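# Unfold the black phone stand and stand it upright

## Task

Open out the black phone stand so that its arm is extended, then leave it standing upright on its base.

## Robot and tools

Robot: two arms, left_arm and right_arm, each carrying a two-finger gripper with a wrist camera (cam_left_wrist, cam_right_wrist, both 896x504). The arms sit on tilted plates joined by one metal frame behind them. A 'too close' warning treats each plate and its half of the frame as part of that arm. Calibrated bases: left_arm at (+0.049, +0.149, +0.208) m, right_arm at (+0.012, -0.200, +0.208) m.

Frame: one scene frame for everything. Origin is at table height, midway between the arms. +x runs out over the table, +z is up, and left_arm is on the +y side. These names do not match image left and right. Positions are in metres. Orientations are quaternions written w first (qw, qx, qy, qz). The fingers point along the gripper's own +z and close along its y. end_effector_position is the point between the pads, about 1 cm short of the fingertips. Reported hand positions can be a little off, more so at long reach.

Row format (used by execute_actions and move): one flat list of 16 numbers covering both arms, even if only one moves. Order: left x, y, z, qw, qx, qy, qz, opening, then the same eight for the right arm. Each xyz and quaternion is an absolute pose in the scene frame, not an offset. Opening runs from -1 (closed) to +1 (fully open, 0.094 m). A 0 is a real command, so to leave a gripper alone resend its current command. To hold an arm still, resend its last reported pose and opening every call. To keep a gripper's orientation, repeat the same target quaternion rather than copying a drifted reading.

execute_actions(actions, cameras): actions is a list of actions. Each action is a table of 1 to 15 rows, and each row is one 1/30 s control step. A short table repeats its last row until 15 steps have run. Any target more than 0.6 m from its gripper along any of the gripper's axes causes the action to be rejected for both arms. If the first action fails that test against the last reported state, the whole call is rejected, as it is for a malformed action. Each step is clipped to within 100 mm and 20 degrees of the measured pose, so a large jump is only partly reached. The 'Hand target' line shows where each arm is now being sent; command the remainder next time. An empty list just returns the state and images. cameras picks the images: omitted, null or ['all'] gives all, [] gives none.

move(target, speed, blend, opening_speed, blocking, cameras): drives each gripper in a straight line from its Hand target to the given pose. target is one 16-number row, or up to 15 rows that change only the poses (a waypoint path). speed is in m/s from 0.002 to 0.5 (default 0.25), with turning capped at twice that in rad/s. It may be one value or one per waypoint. blend (m) rounds corners at intermediate waypoints; 0 stops at each one. opening_speed (0.2 or more, in scale units per second) ramps the fingers; otherwise the opening is sent at once. Paths share a 10 s cap and do not avoid obstacles or the other arm. Faster moves lag, stray and strike harder. A target set beyond a contact presses harder. blocking=false returns after about 0.5 s while the move continues; execute_actions is then refused until wait or stop. A new move replaces the running one. The 'move:' result line reports the ending: done means at rest within 10 mm and 2 degrees. Other endings include off_target, moving, held and fault. limits=paced means the pose was clipped; limits=held means steps were withheld. Neither ending tells you about contact.

wait(seconds): 0 to 10 s; arms hold their last command and any running move continues. stop(): brakes a running move and needs room to do so. zoom_image(camera, region): region is [x0, y0, x1, y1] in image pixels from the top-left corner, at most 504x504, taken from that camera's latest image. read_manual(section): licence texts only. finished_scene(scene, check): the first call submits your check and ends nothing. For each condition, check should say what the images and readings show, what they cannot show, and how it might be falsely met. A second call ends the scene for good.

Results: the pose of each gripper, Joint positions (the last value is the finger gap in m), and joint torques in that joint order. Torques include the arm's own weight and carry offsets and noise. Joints 1 to 3 wrap at ±28 N m. grip_measured is on the opening scale and reads up to about 1.6 mm wide when empty. grip_effort_nm is the motor effort; negative means closing. 'pose unreachable' means the clearance check held back that arm; it does not guard gripper-to-gripper contact. HELD marks steps that were withheld. Roughly 1 cm of static error in free air is normal.

Gripping: fingers go to the opening you write. Slightly below the first-touch reading gives a light hold. About 0.11 below it, the grip reaches full force (about 50-62 N per pad). To release, command well above grip_measured.

Avoid: dropping or letting go of moving parts, slamming, hard pushes, and any collision or squeeze between the two arms. Nothing may fall or be left off the table. Occasional tugs on held parts or nudges to loose objects can happen. Motors heat when holding loads, staying stretched out, or straining at unreachable poses. MOTOR HOT appears at 75 °C; at 90 °C that arm folds up and stays idle. When finished, the stand must stay upright without the robot touching it.

Each tool is called after "Request:" as name([rows], argument=value, ...), one row to a line, values as JSON.

## Session

Request:
execute_actions(actions=[])

Scene clock: 0.00 s.
left_arm: end_effector_position=(+0.2427, +0.5981, +0.2256) grip_measured=+1.000 grip_effort_nm=n/a end_effector_quat_wxyz=(-0.218, +0.661, -0.702, -0.150) | right_arm: end_effector_position=(+0.5642, -0.2813, +0.1333) grip_measured=+1.000 grip_effort_nm=n/a end_effector_quat_wxyz=(-0.007, -0.127, +0.992, -0.008)
Joint positions: left_arm=[1.253 1.094 1.075 -0.366 0.012 -0.377 0.094] | right_arm=[0.094 2.486 2.565 -1.348 0.62 -0.261 0.094]
Joint velocities: left_arm=[0.022 -0.027 0.017 -0.007 -0.007 0.007 0] | right_arm=[-0.017 -0.012 -0.017 0.007 -0.066 -0.037 0]
Joint torques (N m): no reading
Motor temperatures (°C): left_arm=[27 30 29 30 29 28 26] | right_arm=[29 29 28 29 28 28 28]
Heat: left arm: 30 °C; right arm: 29 °C.
Hand target: left_arm +0.2426, +0.5990, +0.2285; -0.219, +0.661, -0.701, -0.152 | right_arm +0.5651, -0.2772, +0.1355; -0.004, -0.130, +0.991, -0.006
Tool commands: left_gripper/opening=+1.0 right_gripper/opening=+1.0

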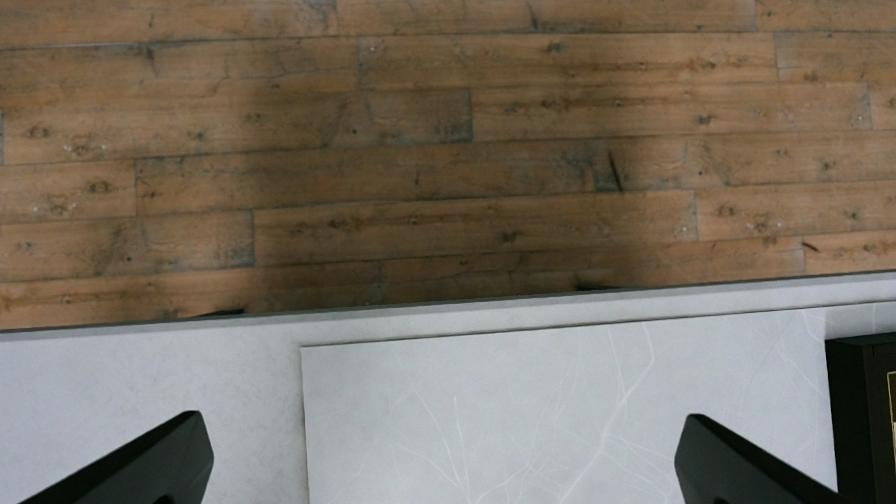

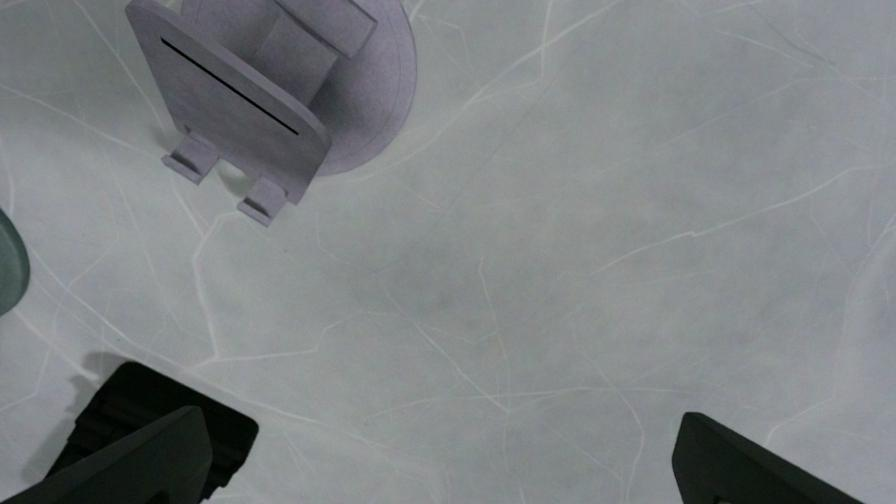

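Request:
move(target=[0.40, 0.36, 0.3, 0, 0, 1, 0, 1, 0.52, -0.2, 0.3, 0, 0, 1, 0, 1])

Scene clock: 8.57 s.
left_arm: end_effector_position=(+0.3988, +0.3601, +0.2968) grip_measured=+1.000 grip_effort_nm=0.012 end_effector_quat_wxyz=(+0.012, -0.011, +1.000, -0.004) | right_arm: end_effector_position=(+0.5233, -0.1930, +0.2825) grip_measured=+1.000 grip_effort_nm=0.046 end_effector_quat_wxyz=(+0.040, -0.001, +0.999, +0.020)
Joint positions: left_arm=[0.058 1.366 1.632 -1.403 -0.538 0.126 0.094] | right_arm=[0.44 2.279 2.44 -1.558 0.66 0.337 0.094]
Joint velocities: left_arm=[-0.002 -0.017 -0.002 0.022 -0.022 0.022 0] | right_arm=[0.007 -0.027 0.012 0.007 -0.037 -0.051 0]
Joint torques (N m): left_arm=[-4.05 -5.26 9.95 -0.16 -0.09 0.02] | right_arm=[9.7 -12.48 3.11 0.05 0.12 0.07]
Motor temperatures (°C): left_arm=[27 32 31 31 29 28 26] | right_arm=[31 33 28 29 28 28 28]
Heat: left arm: 32 °C; right arm: 33 °C.
Hand target: left_arm +0.4039, +0.3576, +0.2982; +0.012, -0.001, +1.000, -0.003 | right_arm +0.5196, -0.1989, +0.2979; +0.050, +0.000, +0.999, +0.018
Off the commanded pose: left_arm 0.003 m, 2 deg | right_arm 0.019 m, 5 deg.
joint sent to its limit (right arm) — joint 4 (wrist pitch), lower limit. The joint targets are off in orientation, not in position.
move: off_target (right_arm)
camera_calibration:
cam_left_wrist: T_world_to_cam=[[0.0421847, -0.999082, -0.00750734, 0.343676], [-0.913821, -0.0416203, 0.403978, 0.301036], [-0.403919, -0.0101813, -0.914738, 0.522498], [0, 0, 0, 1]] pos_world=[0.471643, 0.36121, 0.358917]
cam_right_wrist: T_world_to_cam=[[0.0123967, -0.999335, -0.0342965, -0.189919], [-0.940966, -0.0232623, 0.3377, 0.429706], [-0.338274, 0.0280855, -0.940629, 0.538338], [0, 0, 0, 1]] pos_world=[0.588799, -0.194916, 0.354751]

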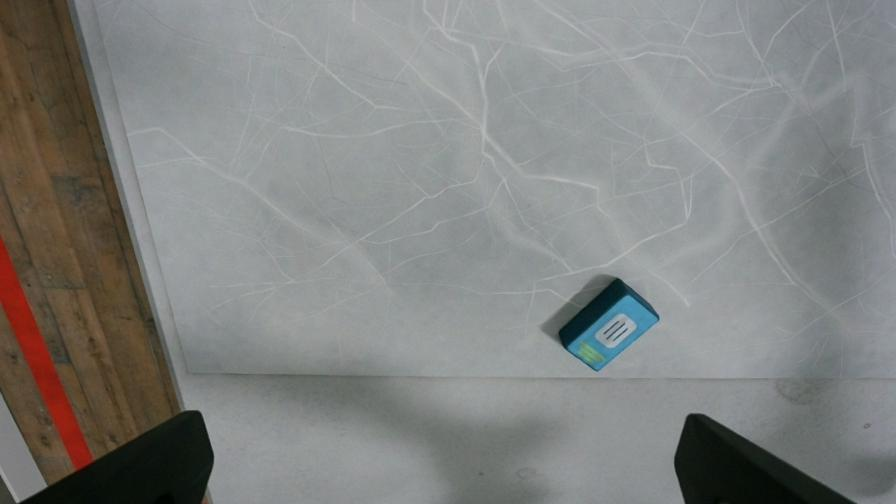

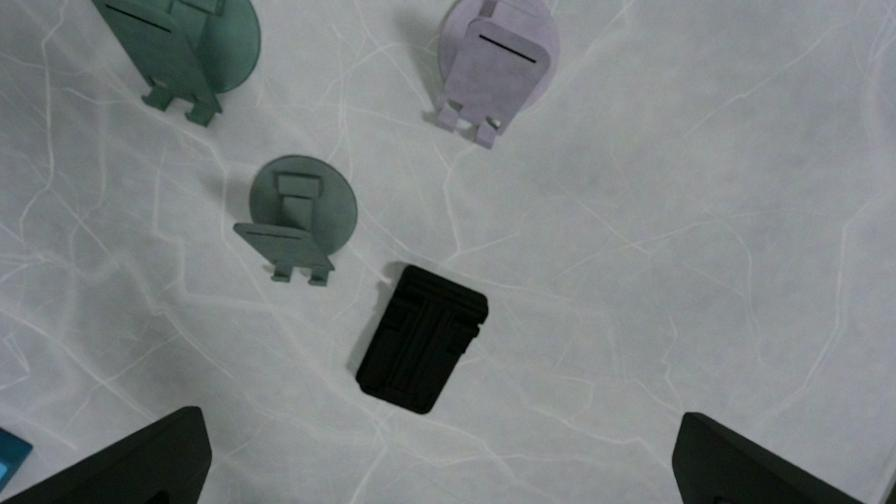

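Request:
zoom_image(camera="cam_right_wrist", region=[320, 240, 520, 430])

Request:
zoom_image(camera="cam_right_wrist", region=[80, 0, 580, 300])

Scaled by 2.520.

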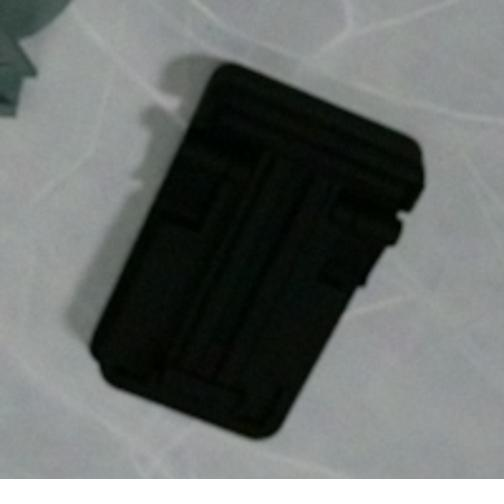

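Scaled by 1.008.

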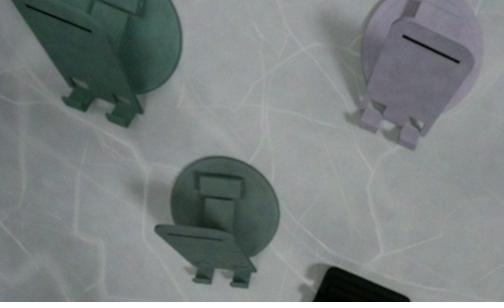

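Request:
move(target=[0.40, 0.36, 0.3, 0, 0, 1, 0, 1, 0.43, -0.17, 0.17, 0, 0, 1, 0, 1], cameras=["cam_right_wrist"])

Request:
zoom_image(camera="cam_right_wrist", region=[250, 50, 650, 450])

Scene clock: 20.70 s.
left_arm: end_effector_position=(+0.3946, +0.3622, +0.2990) grip_measured=+1.000 grip_effort_nm=0.012 end_effector_quat_wxyz=(+0.001, -0.006, +1.000, -0.001) | right_arm: end_effector_position=(+0.4278, -0.1619, +0.1640) grip_measured=+1.000 grip_effort_nm=0.046 end_effector_quat_wxyz=(-0.012, -0.006, +1.000, -0.003)
Joint positions: left_arm=[0.058 1.373 1.652 -1.44 -0.546 0.123 0.094] | right_arm=[0.387 2.054 1.53 -0.974 0.662 0.349 0.094]
Joint velocities: left_arm=[-0.012 0.012 -0.007 0.007 0.007 -0.022 0] | right_arm=[0.002 -0.017 -0.002 -0.022 0.037 -0.007 0]
Joint torques (N m): left_arm=[-3.84 -5.16 9.95 -0.2 -0.12 -0.08] | right_arm=[6.79 -10.61 2.95 0.18 0.02 -0.11]
Motor temperatures (°C): left_arm=[28 32 32 30 29 28 26] | right_arm=[32 35 28 29 28 28 28]
Heat: left arm: 32 °C; right arm: 35 °C.
Hand target: left_arm +0.4000, +0.3598, +0.3000; +0.001, +0.000, +1.000, +0.000 | right_arm +0.4320, -0.1677, +0.1698; +0.000, +0.001, +1.000, -0.001
Off the commanded pose: left_arm 0.006 m, 1 deg | right_arm 0.010 m, 2 deg.
move: done
camera_calibration:
cam_right_wrist: T_world_to_cam=[[0.0212902, -0.999713, 0.0110266, -0.173024], [-0.900852, -0.0143991, 0.433888, 0.349076], [-0.433605, -0.0191708, -0.900899, 0.420284], [0, 0, 0, 1]] pos_world=[0.500386, -0.159891, 0.229082]
Images, in order (width x height): cam_right_wrist 896x504.

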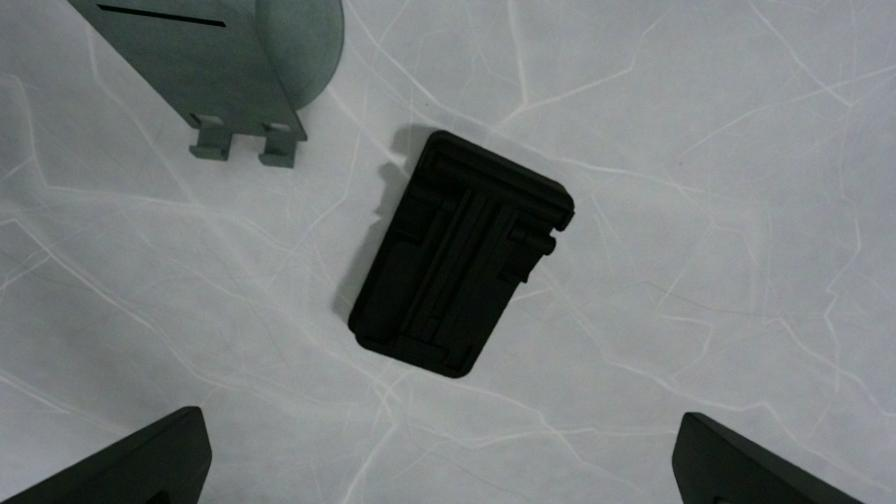

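Scaled by 1.260.

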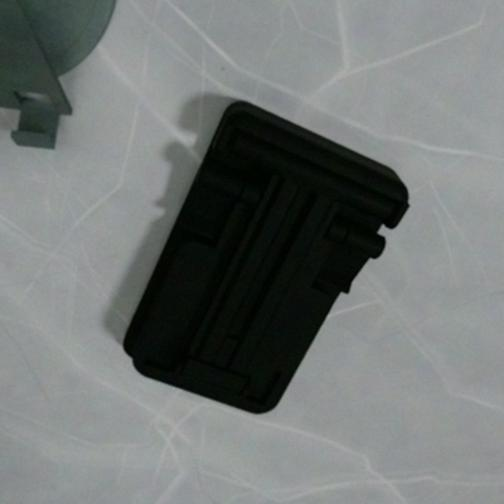

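Request:
move([
  [0.40, 0.36, 0.3, 0, 0, 1, 0, 1, 0.42, -0.25, 0.2, 0.2, -0.289, 0.789, 0.203, 1],
  [0.40, 0.36, 0.3, 0, 0, 1, 0, 1, 0.4, -0.31, 0.11, 0.406, -0.578, 0.578, 0.406, 1],
], cameras=["cam_right_wrist"])

Request:
zoom_image(camera="cam_right_wrist", region=[250, 50, 650, 450])

Scene clock: 35.70 s.
left_arm: end_effector_position=(+0.3942, +0.3622, +0.2990) grip_measured=+1.000 grip_effort_nm=0.017 end_effector_quat_wxyz=(+0.000, -0.005, +1.000, -0.001) | right_arm: end_effector_position=(+0.4053, -0.3190, +0.1241) grip_measured=+1.000 grip_effort_nm=0.042 end_effector_quat_wxyz=(-0.358, +0.544, -0.670, -0.356)
Joint positions: left_arm=[0.058 1.373 1.652 -1.441 -0.546 0.123 0.094] | right_arm=[-0.516 1.995 1.663 -1.191 -0.595 -2.076 0.094]
Joint velocities: left_arm=[-0.007 0.002 -0.002 -0.081 -0.022 0.007 0] | right_arm=[-0.002 -0.002 0.002 -0.007 -0.037 0.11 0]
Joint torques (N m): left_arm=[-3.86 -5.11 9.92 -0.2 -0.09 -0.08] | right_arm=[3.12 -7.58 3.97 -1 -0.5 -0.17]
Motor temperatures (°C): left_arm=[28 33 31 30 29 28 26] | right_arm=[31 35 28 29 28 28 28]
Heat: left arm: 33 °C; right arm: 35 °C.
Hand target: left_arm +0.4000, +0.3598, +0.3000; +0.001, +0.000, +1.000, +0.000 | right_arm +0.3996, -0.3122, +0.1123; +0.350, -0.541, +0.666, +0.377
Off the commanded pose: left_arm 0.006 m, 1 deg | right_arm 0.018 m, 14 deg.
joint sent to its limit (right arm) — joint 6 (wrist roll), lower limit. The joint targets are off in orientation, not in position.
move: off_target (right_arm)
camera_calibration:
cam_right_wrist: T_world_to_cam=[[0.984904, -0.154534, -0.0779895, -0.439118], [-0.170608, -0.790463, -0.588269, -0.0728228], [0.02926, 0.592695, -0.804896, 0.367276], [0, 0, 0, 1]] pos_world=[0.409319, -0.343105, 0.218533]
Images, in order (width x height): cam_right_wrist 896x504.

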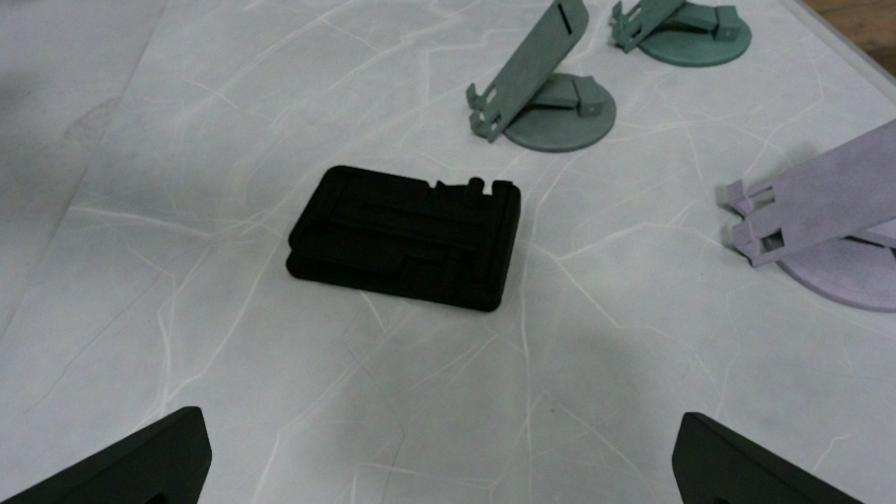

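Scaled by 1.260.

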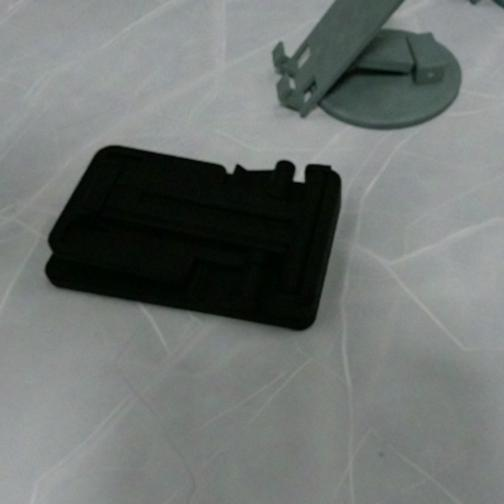

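Request:
zoom_image(camera="cam_right_wrist", region=[280, 150, 530, 320])

Request:
zoom_image(camera="cam_right_wrist", region=[460, 0, 760, 160])

Scaled by 2.016.

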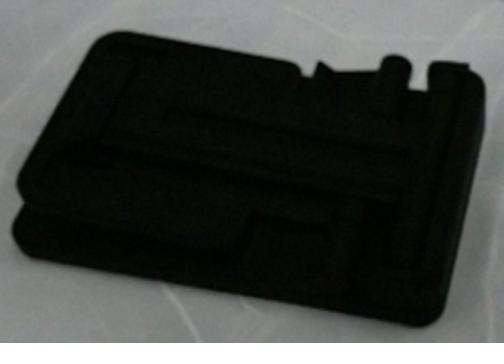

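Scaled by 1.680.

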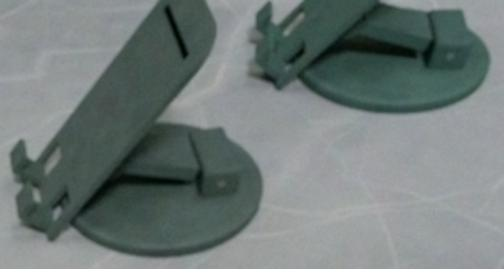

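Request:
move(target=[0.40, 0.36, 0.3, 0, 0, 1, 0, 1, 0.4, -0.265, 0.055, 0.358, -0.544, 0.67, 0.356, 1], cameras=["cam_right_wrist"])

Request:
zoom_image(camera="cam_right_wrist", region=[250, 50, 650, 450])

Scene clock: 46.70 s.
left_arm: end_effector_position=(+0.3942, +0.3622, +0.2990) grip_measured=+1.000 grip_effort_nm=0.012 end_effector_quat_wxyz=(+0.000, -0.005, +1.000, -0.001) | right_arm: end_effector_position=(+0.4025, -0.2771, +0.0638) grip_measured=+1.000 grip_effort_nm=0.032 end_effector_quat_wxyz=(-0.361, +0.546, -0.672, -0.345)
Joint positions: left_arm=[0.058 1.373 1.652 -1.442 -0.546 0.123 0.094] | right_arm=[-0.487 2.089 1.513 -0.903 -0.593 -2.039 0.094]
Joint velocities: left_arm=[-0.012 -0.012 -0.007 -0.007 -0.007 -0.081 0] | right_arm=[0.002 -0.002 -0.002 0.051 0.007 0.022 0]
Joint torques (N m): left_arm=[-3.88 -5.12 9.92 -0.18 -0.09 -0.08] | right_arm=[5.01 -7.83 2.39 -0.59 -0.51 0.07]
Motor temperatures (°C): left_arm=[28 33 31 30 29 28 26] | right_arm=[30 35 28 29 28 28 28]
Heat: left arm: 33 °C; right arm: 35 °C.
Hand target: left_arm +0.3999, +0.3598, +0.3000; +0.000, +0.000, +1.000, +0.000 | right_arm +0.4009, -0.2660, +0.0546; +0.358, -0.544, +0.670, +0.356
Off the commanded pose: left_arm 0.006 m, 1 deg | right_arm 0.015 m, 1 deg.
move: off_target (right_arm)
camera_calibration:
cam_right_wrist: T_world_to_cam=[[0.984549, -0.164897, -0.0589264, -0.438493], [-0.168155, -0.796418, -0.580897, -0.0787663], [0.0488581, 0.58183, -0.811841, 0.283533], [0, 0, 0, 1]] pos_world=[0.40462, -0.300005, 0.15859]
Images, in order (width x height): cam_right_wrist 896x504.

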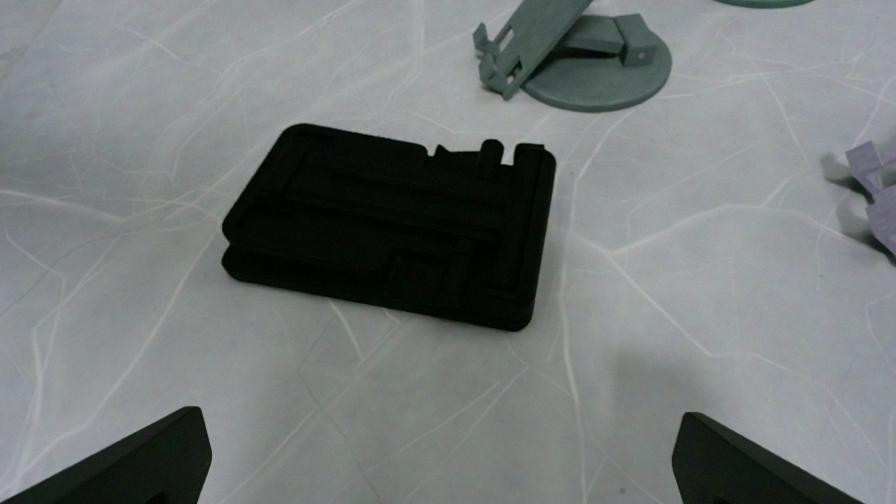

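Scaled by 1.260.

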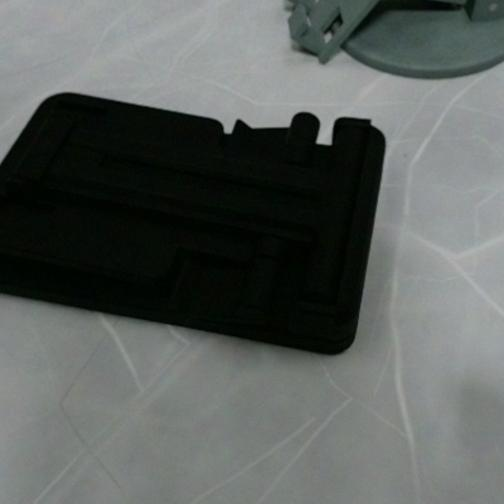

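Request:
zoom_image(camera="cam_right_wrist", region=[400, 120, 570, 230])

Request:
zoom_image(camera="cam_right_wrist", region=[360, 220, 570, 340])

Request:
zoom_image(camera="cam_right_wrist", region=[210, 110, 420, 300])

Scaled by 2.965.

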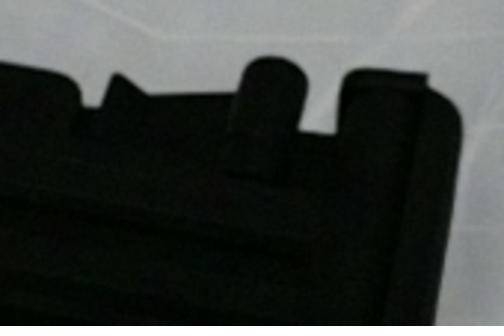

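Scaled by 2.400.

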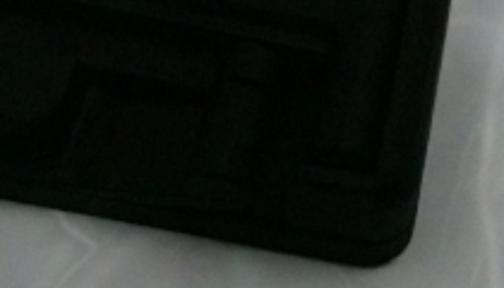

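Scaled by 2.400.

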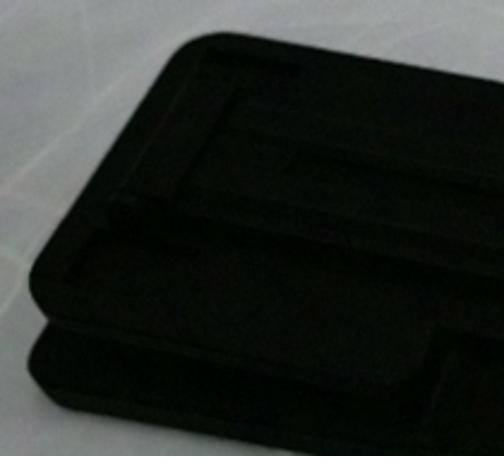

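Request:
move([
  [0.40, 0.36, 0.3, 0, 0, 1, 0, 1, 0.36, -0.26, 0.2, 0.3, -0.2, 0.9, 0.2, 1],
  [0.40, 0.36, 0.3, 0, 0, 1, 0, 1, 0.275, -0.14, 0.12, 0.574, 0, 0.819, 0, 1],
], cameras=["cam_right_wrist"])

Scene clock: 72.77 s.
left_arm: end_effector_position=(+0.3941, +0.3622, +0.2990) grip_measured=+1.000 grip_effort_nm=0.017 end_effector_quat_wxyz=(+0.000, -0.005, +1.000, -0.001) | right_arm: end_effector_position=(+0.2791, -0.1335, +0.1193) grip_measured=+1.000 grip_effort_nm=0.037 end_effector_quat_wxyz=(+0.365, +0.010, +0.931, -0.001)
Joint positions: left_arm=[0.058 1.373 1.652 -1.442 -0.546 0.123 0.094] | right_arm=[0.617 2.292 0.117 1.56 0.888 -0.109 0.094]
Joint velocities: left_arm=[-0.007 0.002 -0.007 0.022 -0.066 -0.037 0] | right_arm=[0.002 -0.017 -0.012 0.037 -0.081 -0.051 0]
Joint torques (N m): left_arm=[-3.86 -5.15 10.02 -0.16 -0.1 -0.09] | right_arm=[5.42 -2.19 0.17 1.22 0.07 0.08]
Motor temperatures (°C): left_arm=[28 33 31 30 29 28 26] | right_arm=[30 35 28 29 28 28 28]
Heat: left arm: 33 °C; right arm: 35 °C.
Hand target: left_arm +0.3999, +0.3599, +0.3000; +0.000, +0.000, +1.000, +0.000 | right_arm +0.2761, -0.1313, +0.1175; +0.363, +0.008, +0.932, -0.003
Off the commanded pose: left_arm 0.006 m, 1 deg | right_arm 0.008 m, 27 deg; orientation clipped.
joint sent to its limit (right arm) — joint 4 (wrist pitch), upper limit. The joint targets are off in position and orientation.
move: off_target (right_arm); limits=paced
camera_calibration:
cam_right_wrist: T_world_to_cam=[[-0.0155487, -0.999869, 0.00459541, -0.129995], [-0.948184, 0.013286, -0.317445, 0.341446], [0.317342, -0.00929316, -0.948266, 0.113404], [0, 0, 0, 1]] pos_world=[0.285744, -0.13346, 0.216525]
Images, in order (width x height): cam_right_wrist 896x504.

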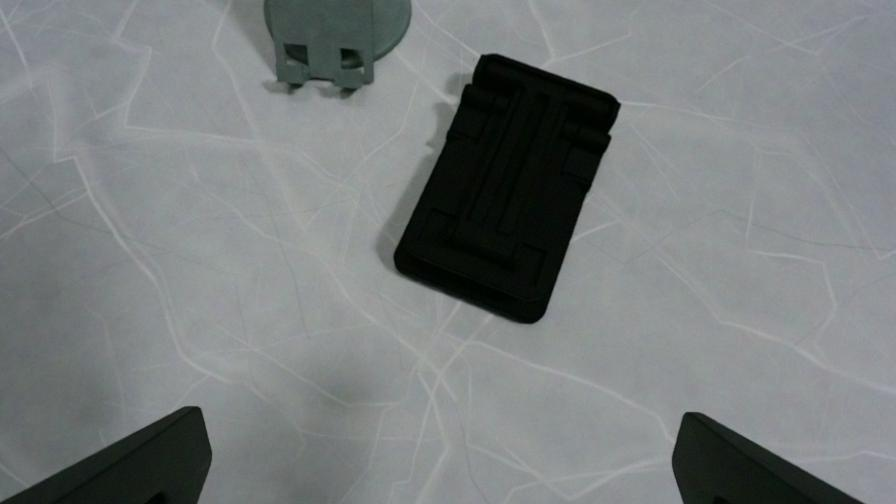

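Request:
zoom_image(camera="cam_right_wrist", region=[380, 40, 640, 190])

Request:
zoom_image(camera="cam_right_wrist", region=[380, 180, 640, 330])

Scaled by 1.938.

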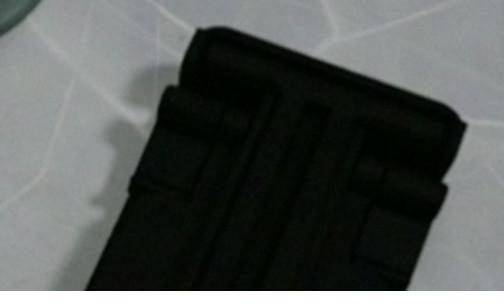

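Scaled by 1.938.

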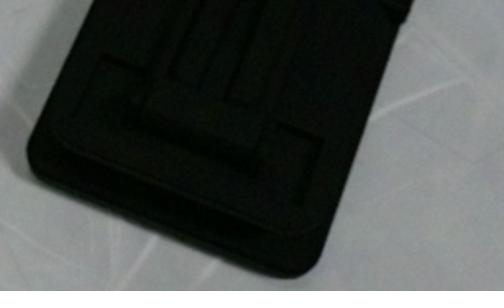

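Request:
move([
  [0.40, 0.36, 0.3, 0, 0, 1, 0, 1, 0.36, -0.17, 0.15, 0, 0, 1, 0, 1],
  [0.40, 0.36, 0.3, 0, 0, 1, 0, 1, 0.435, -0.185, 0.09, -0.174, 0, 0.985, 0, 1],
], cameras=["cam_right_wrist"])

Scene clock: 94.53 s.
left_arm: end_effector_position=(+0.3941, +0.3622, +0.2990) grip_measured=+1.000 grip_effort_nm=0.012 end_effector_quat_wxyz=(+0.000, -0.005, +1.000, -0.001) | right_arm: end_effector_position=(+0.4409, -0.2004, +0.1028) grip_measured=+1.000 grip_effort_nm=0.037 end_effector_quat_wxyz=(-0.156, +0.014, +0.988, -0.006)
Joint positions: left_arm=[0.058 1.373 1.652 -1.442 -0.546 0.123 0.094] | right_arm=[0.189 2.356 1.961 -1.298 0.572 0.338 0.094]
Joint velocities: left_arm=[0.012 -0.017 0.007 -0.037 0.037 -0.037 0] | right_arm=[0.017 0.002 -0.002 -0.11 0.037 0.007 0]
Joint torques (N m): left_arm=[-3.86 -5.12 10.06 -0.19 -0.08 -0.1] | right_arm=[7.76 -6.89 4.38 -0.7 -0.25 0.09]
Motor temperatures (°C): left_arm=[28 33 32 30 29 28 26] | right_arm=[31 32 28 30 28 28 28]
Heat: left arm: 33 °C; right arm: 32 °C.
Hand target: left_arm +0.3999, +0.3598, +0.3000; +0.000, +0.000, +1.000, +0.000 | right_arm +0.4331, -0.1913, +0.0922; -0.175, +0.008, +0.984, -0.005
Off the commanded pose: left_arm 0.006 m, 1 deg | right_arm 0.021 m, 3 deg.
move: off_target (right_arm)
camera_calibration:
cam_right_wrist: T_world_to_cam=[[-0.0166025, -0.999699, 0.0180855, -0.195181], [-0.740337, 0.0244485, 0.671792, 0.29943], [-0.672031, -0.00223594, -0.740519, 0.462171], [0, 0, 0, 1]] pos_world=[0.529032, -0.201409, 0.144621]
Images, in order (width x height): cam_right_wrist 896x504.

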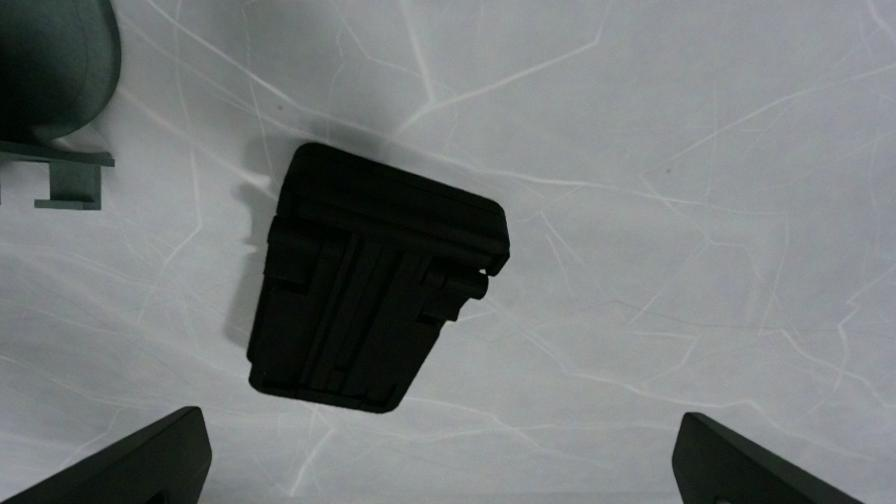

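Request:
zoom_image(camera="cam_right_wrist", region=[260, 130, 400, 250])

Request:
zoom_image(camera="cam_right_wrist", region=[380, 170, 520, 290])

Request:
zoom_image(camera="cam_right_wrist", region=[250, 210, 510, 420])

Scaled by 3.600.

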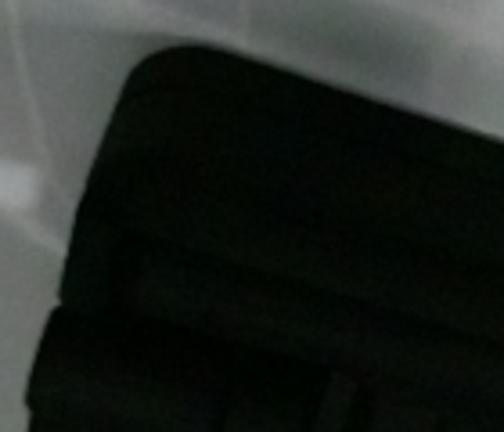

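Scaled by 3.600.

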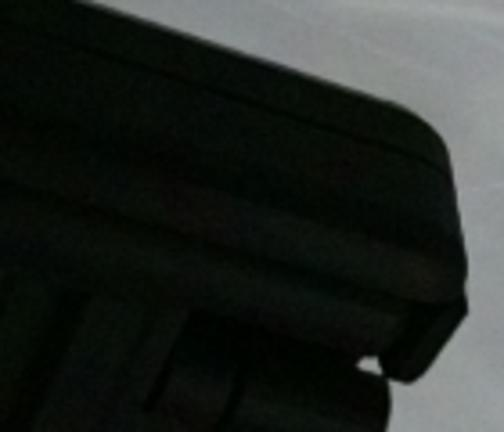

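Scaled by 1.938.

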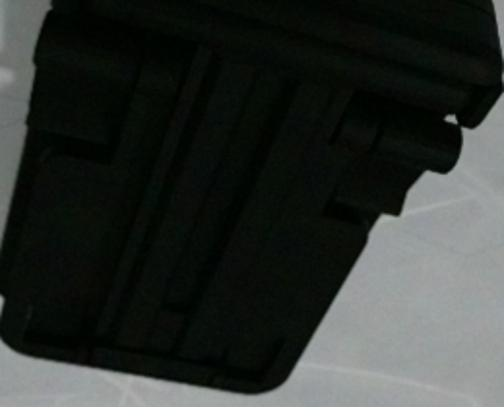

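Request:
move([
  [0.36, 0.15, 0.18, 0.15, -0.15, 0.69, -0.69, -1, 0.45, -0.3, 0.22, 0, 0, 1, 0, 1],
  [0.341, -0.047, 0.08, 0.15, -0.15, 0.69, -0.69, -1, 0.45, -0.3, 0.22, 0, 0, 1, 0, 1],
])

Scene clock: 116.13 s.
left_arm: end_effector_position=(+0.3538, -0.0393, +0.0748) grip_measured=-0.994 grip_effort_nm=-0.325 end_effector_quat_wxyz=(+0.178, -0.159, +0.692, -0.682) | right_arm: end_effector_position=(+0.4465, -0.2909, +0.2149) grip_measured=+1.000 grip_effort_nm=0.046 end_effector_quat_wxyz=(-0.011, -0.008, +1.000, +0.007)
Joint positions: left_arm=[0.124 2.657 0.628 1.413 0.981 -0.409 0] | right_arm=[0.184 1.842 1.699 -1.2 0.611 0.09 0.094]
Joint velocities: left_arm=[-0.002 -0.007 0.007 0.007 -0.022 -0.022 0] | right_arm=[-0.002 -0.007 0.012 -0.007 -0.007 -0.037 0]
Joint torques (N m): left_arm=[-6.94 -4.12 -3.1 0.78 0.59 -0.02] | right_arm=[4.93 -10.82 3.29 0.18 0.16 -0.19]
Motor temperatures (°C): left_arm=[28 33 31 30 29 28 26] | right_arm=[31 34 28 29 28 28 28]
Heat: left arm: 33 °C; right arm: 34 °C.
Hand target: left_arm +0.3399, -0.0493, +0.0771; +0.159, -0.153, +0.690, -0.689 | right_arm +0.4475, -0.2999, +0.2204; +0.001, -0.002, +1.000, +0.001
Off the commanded pose: left_arm 0.016 m, 3 deg | right_arm 0.011 m, 2 deg.
move: off_target (left_arm, right_arm)
camera_calibration:
cam_left_wrist: T_world_to_cam=[[0.00284078, -0.0238021, 0.999713, -0.0781592], [-0.999149, -0.0412068, 0.00185809, 0.393258], [0.0411507, -0.998867, -0.0238989, 0.0341777], [0, 0, 0, 1]] pos_world=[0.391739, 0.0484836, 0.0782228]
cam_right_wrist: T_world_to_cam=[[0.0257617, -0.999614, -0.010405, -0.300332], [-0.901335, -0.027728, 0.432235, 0.338691], [-0.432357, -0.00175668, -0.901701, 0.476439], [0, 0, 0, 1]] pos_world=[0.519002, -0.289987, 0.280087]

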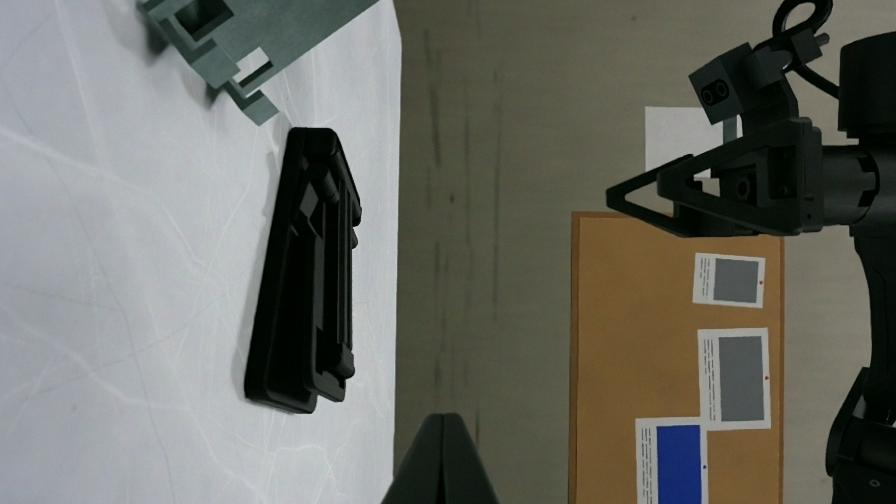

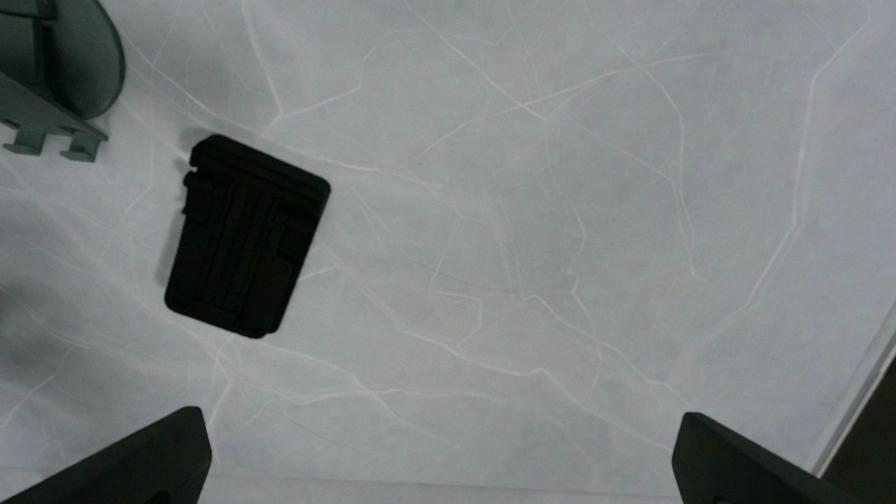

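Excellent view.

Request:
zoom_image(camera="cam_left_wrist", region=[230, 110, 380, 260])

Request:
zoom_image(camera="cam_left_wrist", region=[230, 270, 380, 420])

Scaled by 3.360.

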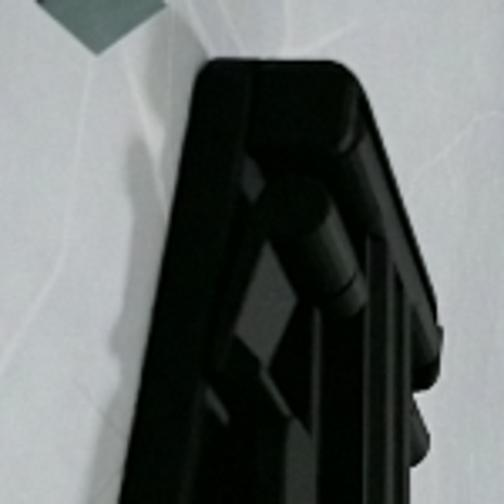

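Scaled by 3.360.

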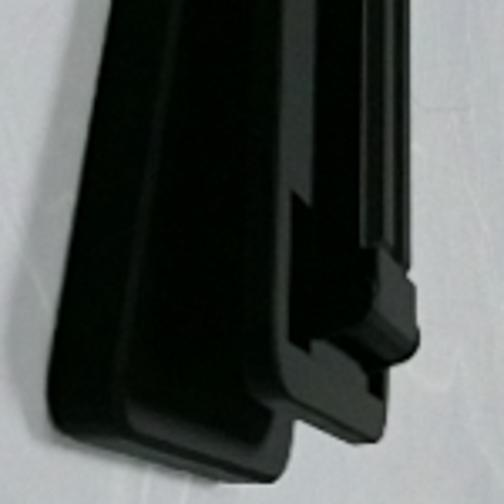

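Request:
move(target=[0.365, -0.045, 0.092, 0.381, 0.595, -0.595, 0.381, -1, 0.45, -0.3, 0.22, 0, 0, 1, 0, 1], cameras=["cam_left_wrist"])

Scene clock: 154.20 s.
left_arm: end_effector_position=(+0.3631, -0.0408, +0.0820) grip_measured=-0.994 grip_effort_nm=-0.320 end_effector_quat_wxyz=(-0.382, -0.598, +0.594, -0.378) | right_arm: end_effector_position=(+0.4466, -0.2912, +0.2149) grip_measured=+1.000 grip_effort_nm=0.042 end_effector_quat_wxyz=(-0.011, -0.009, +1.000, +0.007)
Joint positions: left_arm=[-0.05 2.175 0.877 0.053 0.547 -1.563 0] | right_arm=[0.184 1.842 1.699 -1.199 0.613 0.089 0.094]
Joint velocities: left_arm=[-0.007 -0.007 -0.007 0.007 0.022 0.051 0.002] | right_arm=[0.007 -0.027 0.002 -0.007 -0.007 -0.022 0]
Joint torques (N m): left_arm=[-7.97 -8.75 2.97 -0.3 0.56 -0.11] | right_arm=[5.23 -9.96 4.18 0.11 0.11 -0.1]
Motor temperatures (°C): left_arm=[29 33 31 30 30 28 26] | right_arm=[31 36 28 29 28 28 28]
Heat: left arm: 33 °C; right arm: 36 °C.
Hand target: left_arm +0.3660, -0.0453, +0.0916; +0.383, +0.590, -0.598, +0.383 | right_arm +0.4497, -0.3000, +0.2201; +0.000, +0.000, +1.000, +0.000
Off the commanded pose: left_arm 0.011 m, 1 deg | right_arm 0.011 m, 2 deg.
move: off_target (left_arm, right_arm)
camera_calibration:
cam_left_wrist: T_world_to_cam=[[0.999438, -0.00325523, -0.0333554, -0.3618], [0.0333674, 0.00370239, 0.999436, -0.052356], [-0.0031299, -0.999988, 0.00380893, 0.0462027], [0, 0, 0, 1]] pos_world=[0.363489, 0.0452182, 0.0400825]
Images, in order (width x height): cam_left_wrist 896x504.

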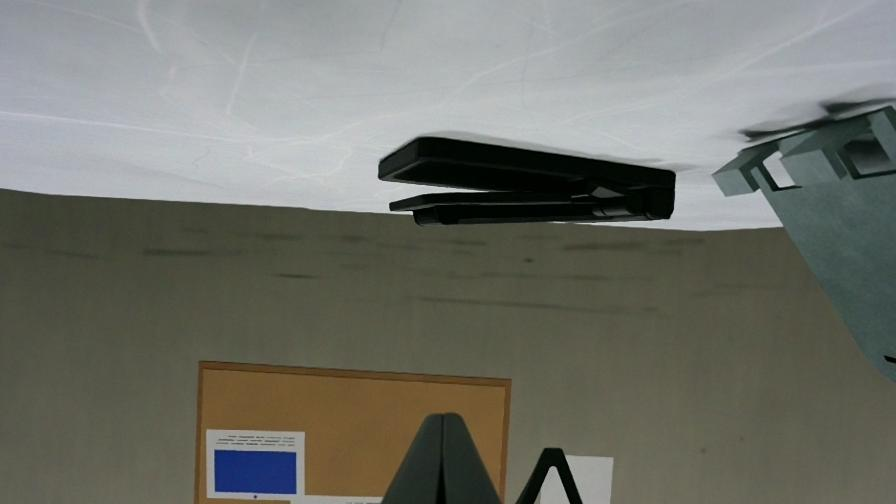

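Request:
zoom_image(camera="cam_left_wrist", region=[365, 120, 695, 240])

Request:
zoom_image(camera="cam_left_wrist", region=[560, 140, 700, 230])

Request:
zoom_image(camera="cam_left_wrist", region=[370, 130, 510, 230])

Scaled by 1.527.

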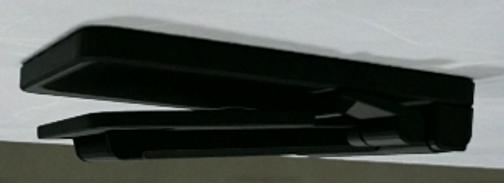

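Scaled by 3.600.

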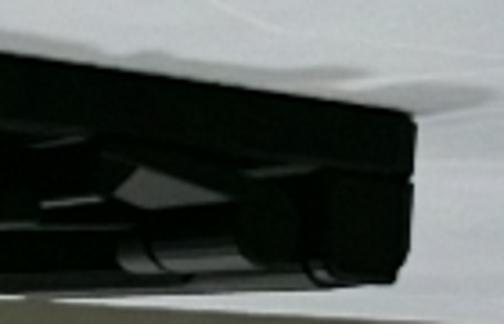

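Scaled by 3.600.

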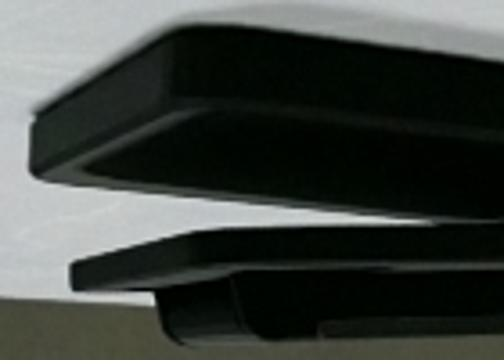

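Request:
move(target=[0.36, 0.12, 0.15, 0.381, 0.595, -0.595, 0.381, -1, 0.392, -0.165, 0.12, 0, 0.225, 0.974, 0, 1], cameras=["cam_right_wrist"])

Scene clock: 185.23 s.
left_arm: end_effector_position=(+0.3541, +0.1177, +0.1440) grip_measured=-0.994 grip_effort_nm=-0.325 end_effector_quat_wxyz=(-0.386, -0.595, +0.602, -0.367) | right_arm: end_effector_position=(+0.3976, -0.1715, +0.1236) grip_measured=+1.000 grip_effort_nm=0.037 end_effector_quat_wxyz=(-0.004, +0.231, +0.973, +0.008)
Joint positions: left_arm=[0.295 1.728 0.955 -0.72 0.601 -1.144 0] | right_arm=[0.314 1.968 1.251 -0.693 0.637 0.714 0.094]
Joint velocities: left_arm=[-0.017 -0.012 0.017 -0.037 0.007 -0.081 0] | right_arm=[0.012 -0.002 -0.002 0.081 -0.11 0.051 0]
Joint torques (N m): left_arm=[-2.82 -8.73 4.78 -1.06 0.7 0.06] | right_arm=[7.75 -5.55 3.04 0.22 0.2 0.11]
Motor temperatures (°C): left_arm=[30 38 31 30 30 28 26] | right_arm=[31 36 28 29 28 28 28]
Heat: left arm: 38 °C; right arm: 36 °C.
Hand target: left_arm +0.3589, +0.1214, +0.1492; +0.382, +0.594, -0.598, +0.378 | right_arm +0.3951, -0.1637, +0.1192; -0.002, +0.225, +0.974, +0.001
Off the commanded pose: left_arm 0.009 m, 2 deg | right_arm 0.009 m, 1 deg.
move: done
camera_calibration:
cam_right_wrist: T_world_to_cam=[[-0.441296, -0.897312, -0.00941229, 0.0225234], [-0.815387, 0.396582, 0.421743, 0.37728], [-0.374703, 0.193788, -0.906666, 0.384407], [0, 0, 0, 1]] pos_world=[0.461607, -0.203905, 0.189626]
Images, in order (width x height): cam_right_wrist 896x504.

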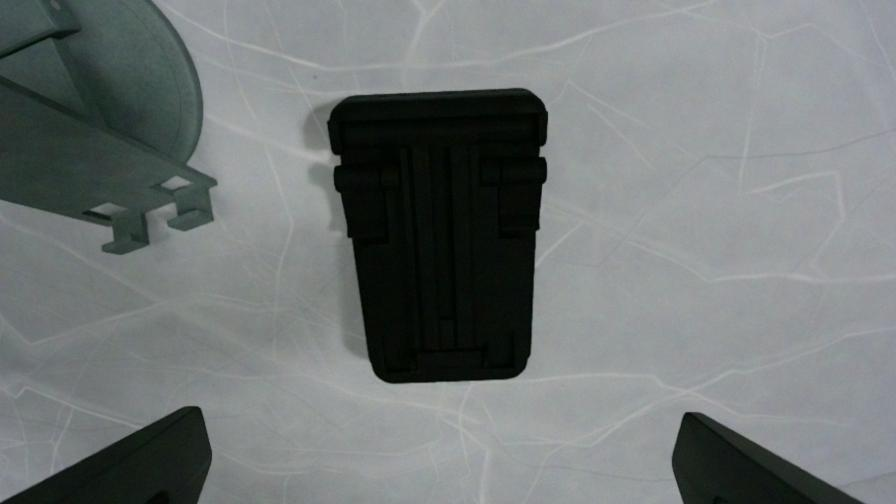

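Request:
zoom_image(camera="cam_right_wrist", region=[320, 80, 560, 240])

Request:
zoom_image(camera="cam_right_wrist", region=[320, 230, 560, 390])

Scaled by 2.100.

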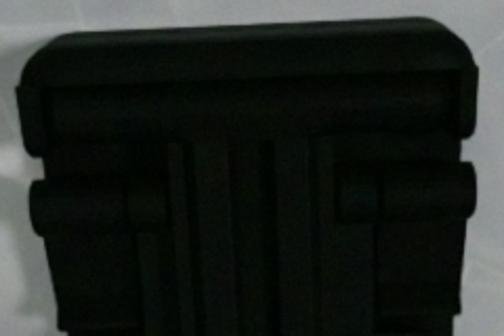

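Scaled by 2.100.

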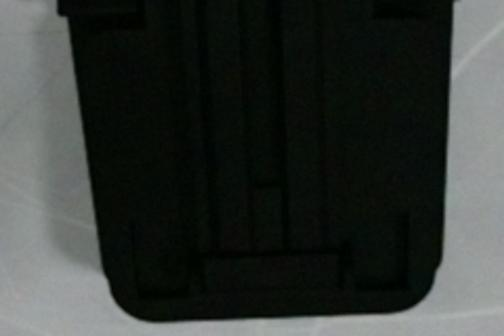

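Request:
move(target=[0.36, 0.12, 0.15, 0.381, 0.595, -0.595, 0.381, -1, 0.387, -0.162, 0.035, 0, 0.225, 0.974, 0, 1], cameras=["cam_right_wrist"], speed=0.12)

Scene clock: 192.03 s.
left_arm: end_effector_position=(+0.3543, +0.1172, +0.1449) grip_measured=-0.994 grip_effort_nm=-0.320 end_effector_quat_wxyz=(-0.388, -0.594, +0.600, -0.370) | right_arm: end_effector_position=(+0.3964, -0.1677, +0.0451) grip_measured=+1.000 grip_effort_nm=0.046 end_effector_quat_wxyz=(+0.012, +0.236, +0.972, +0.002)
Joint positions: left_arm=[0.295 1.728 0.955 -0.721 0.607 -1.143 0] | right_arm=[0.202 2.12 1.161 -0.34 0.637 0.571 0.094]
Joint velocities: left_arm=[-0.002 -0.012 -0.007 -0.037 0.007 -0.022 0.001] | right_arm=[-0.017 -0.002 -0.017 0.095 -0.095 -0.022 0]
Joint torques (N m): left_arm=[-3.17 -9.05 4.07 -0.9 0.72 -0.04] | right_arm=[6.09 -5.78 1.99 0.25 -0.07 -0.16]
Motor temperatures (°C): left_arm=[30 37 31 30 30 28 26] | right_arm=[31 36 28 29 28 28 28]
Heat: left arm: 37 °C; right arm: 36 °C.
Hand target: left_arm +0.3599, +0.1200, +0.1500; +0.381, +0.596, -0.596, +0.381 | right_arm +0.3880, -0.1622, +0.0350; +0.001, +0.225, +0.974, +0.000
Off the commanded pose: left_arm 0.008 m, 2 deg | right_arm 0.015 m, 2 deg.
move: off_target (right_arm)
camera_calibration:
cam_right_wrist: T_world_to_cam=[[-0.450262, -0.892889, -0.00361615, 0.0286461], [-0.822276, 0.413068, 0.391454, 0.414779], [-0.348031, 0.17923, -0.920191, 0.299634], [0, 0, 0, 1]] pos_world=[0.458243, -0.199458, 0.113457]
Images, in order (width x height): cam_right_wrist 896x504.

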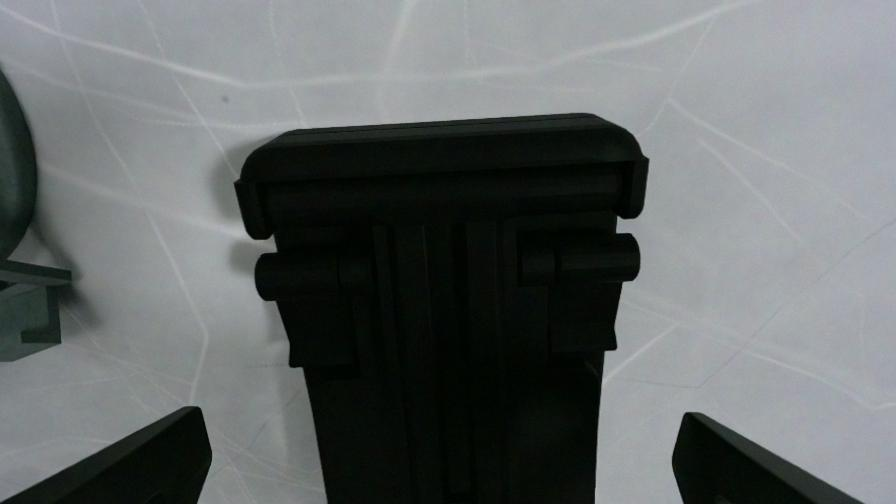

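Request:
move(target=[0.36, 0.12, 0.15, 0.381, 0.595, -0.595, 0.381, -1, 0.381, -0.158, 0.010, 0, 0.225, 0.974, 0, 1], cameras=["cam_right_wrist"], speed=0.06)

Scene clock: 195.10 s.
left_arm: end_effector_position=(+0.3544, +0.1172, +0.1450) grip_measured=-0.994 grip_effort_nm=-0.320 end_effector_quat_wxyz=(-0.388, -0.594, +0.600, -0.370) | right_arm: end_effector_position=(+0.3911, -0.1642, +0.0212) grip_measured=+1.000 grip_effort_nm=0.037 end_effector_quat_wxyz=(+0.013, +0.235, +0.972, -0.001)
Joint positions: left_arm=[0.295 1.728 0.955 -0.721 0.607 -1.143 0] | right_arm=[0.174 2.18 1.14 -0.24 0.635 0.537 0.094]
Joint velocities: left_arm=[0.012 -0.017 0.002 0.022 0.095 0.007 0] | right_arm=[-0.012 -0.007 -0.002 -0.095 -0.007 -0.066 0]
Joint torques (N m): left_arm=[-3.07 -8.96 4.12 -0.91 0.69 -0.05] | right_arm=[5.82 -5.74 1.52 0.26 -0.07 -0.14]
Motor temperatures (°C): left_arm=[29 36 31 30 30 28 26] | right_arm=[31 36 28 29 28 28 28]
Heat: left arm: 36 °C; right arm: 36 °C.
Hand target: left_arm +0.3599, +0.1200, +0.1500; +0.381, +0.596, -0.596, +0.381 | right_arm +0.3812, -0.1582, +0.0102; +0.000, +0.225, +0.974, +0.000
Off the commanded pose: left_arm 0.008 m, 2 deg | right_arm 0.016 m, 2 deg.
move: off_target (right_arm)
camera_calibration:
cam_right_wrist: T_world_to_cam=[[-0.449872, -0.893093, 0.00080586, 0.0289885], [-0.822731, 0.41478, 0.388679, 0.418804], [-0.347461, 0.174193, -0.921373, 0.274121], [0, 0, 0, 1]] pos_world=[0.452851, -0.195572, 0.089764]
Images, in order (width x height): cam_right_wrist 896x504.

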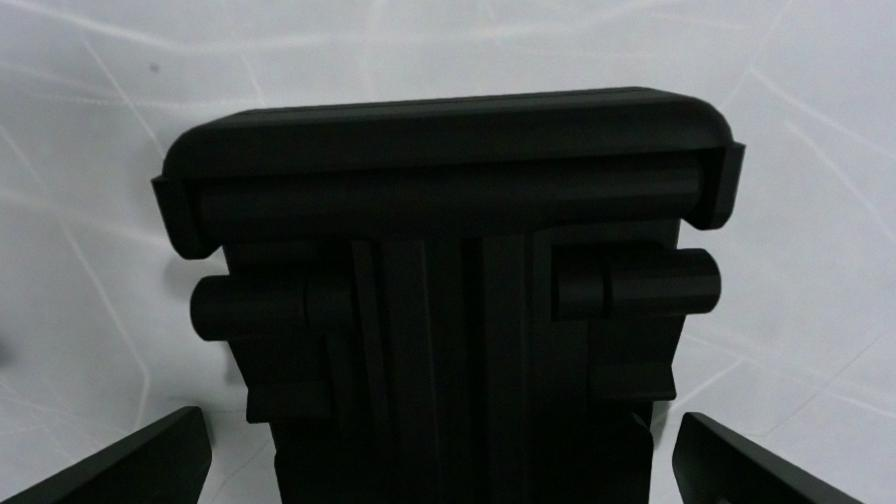

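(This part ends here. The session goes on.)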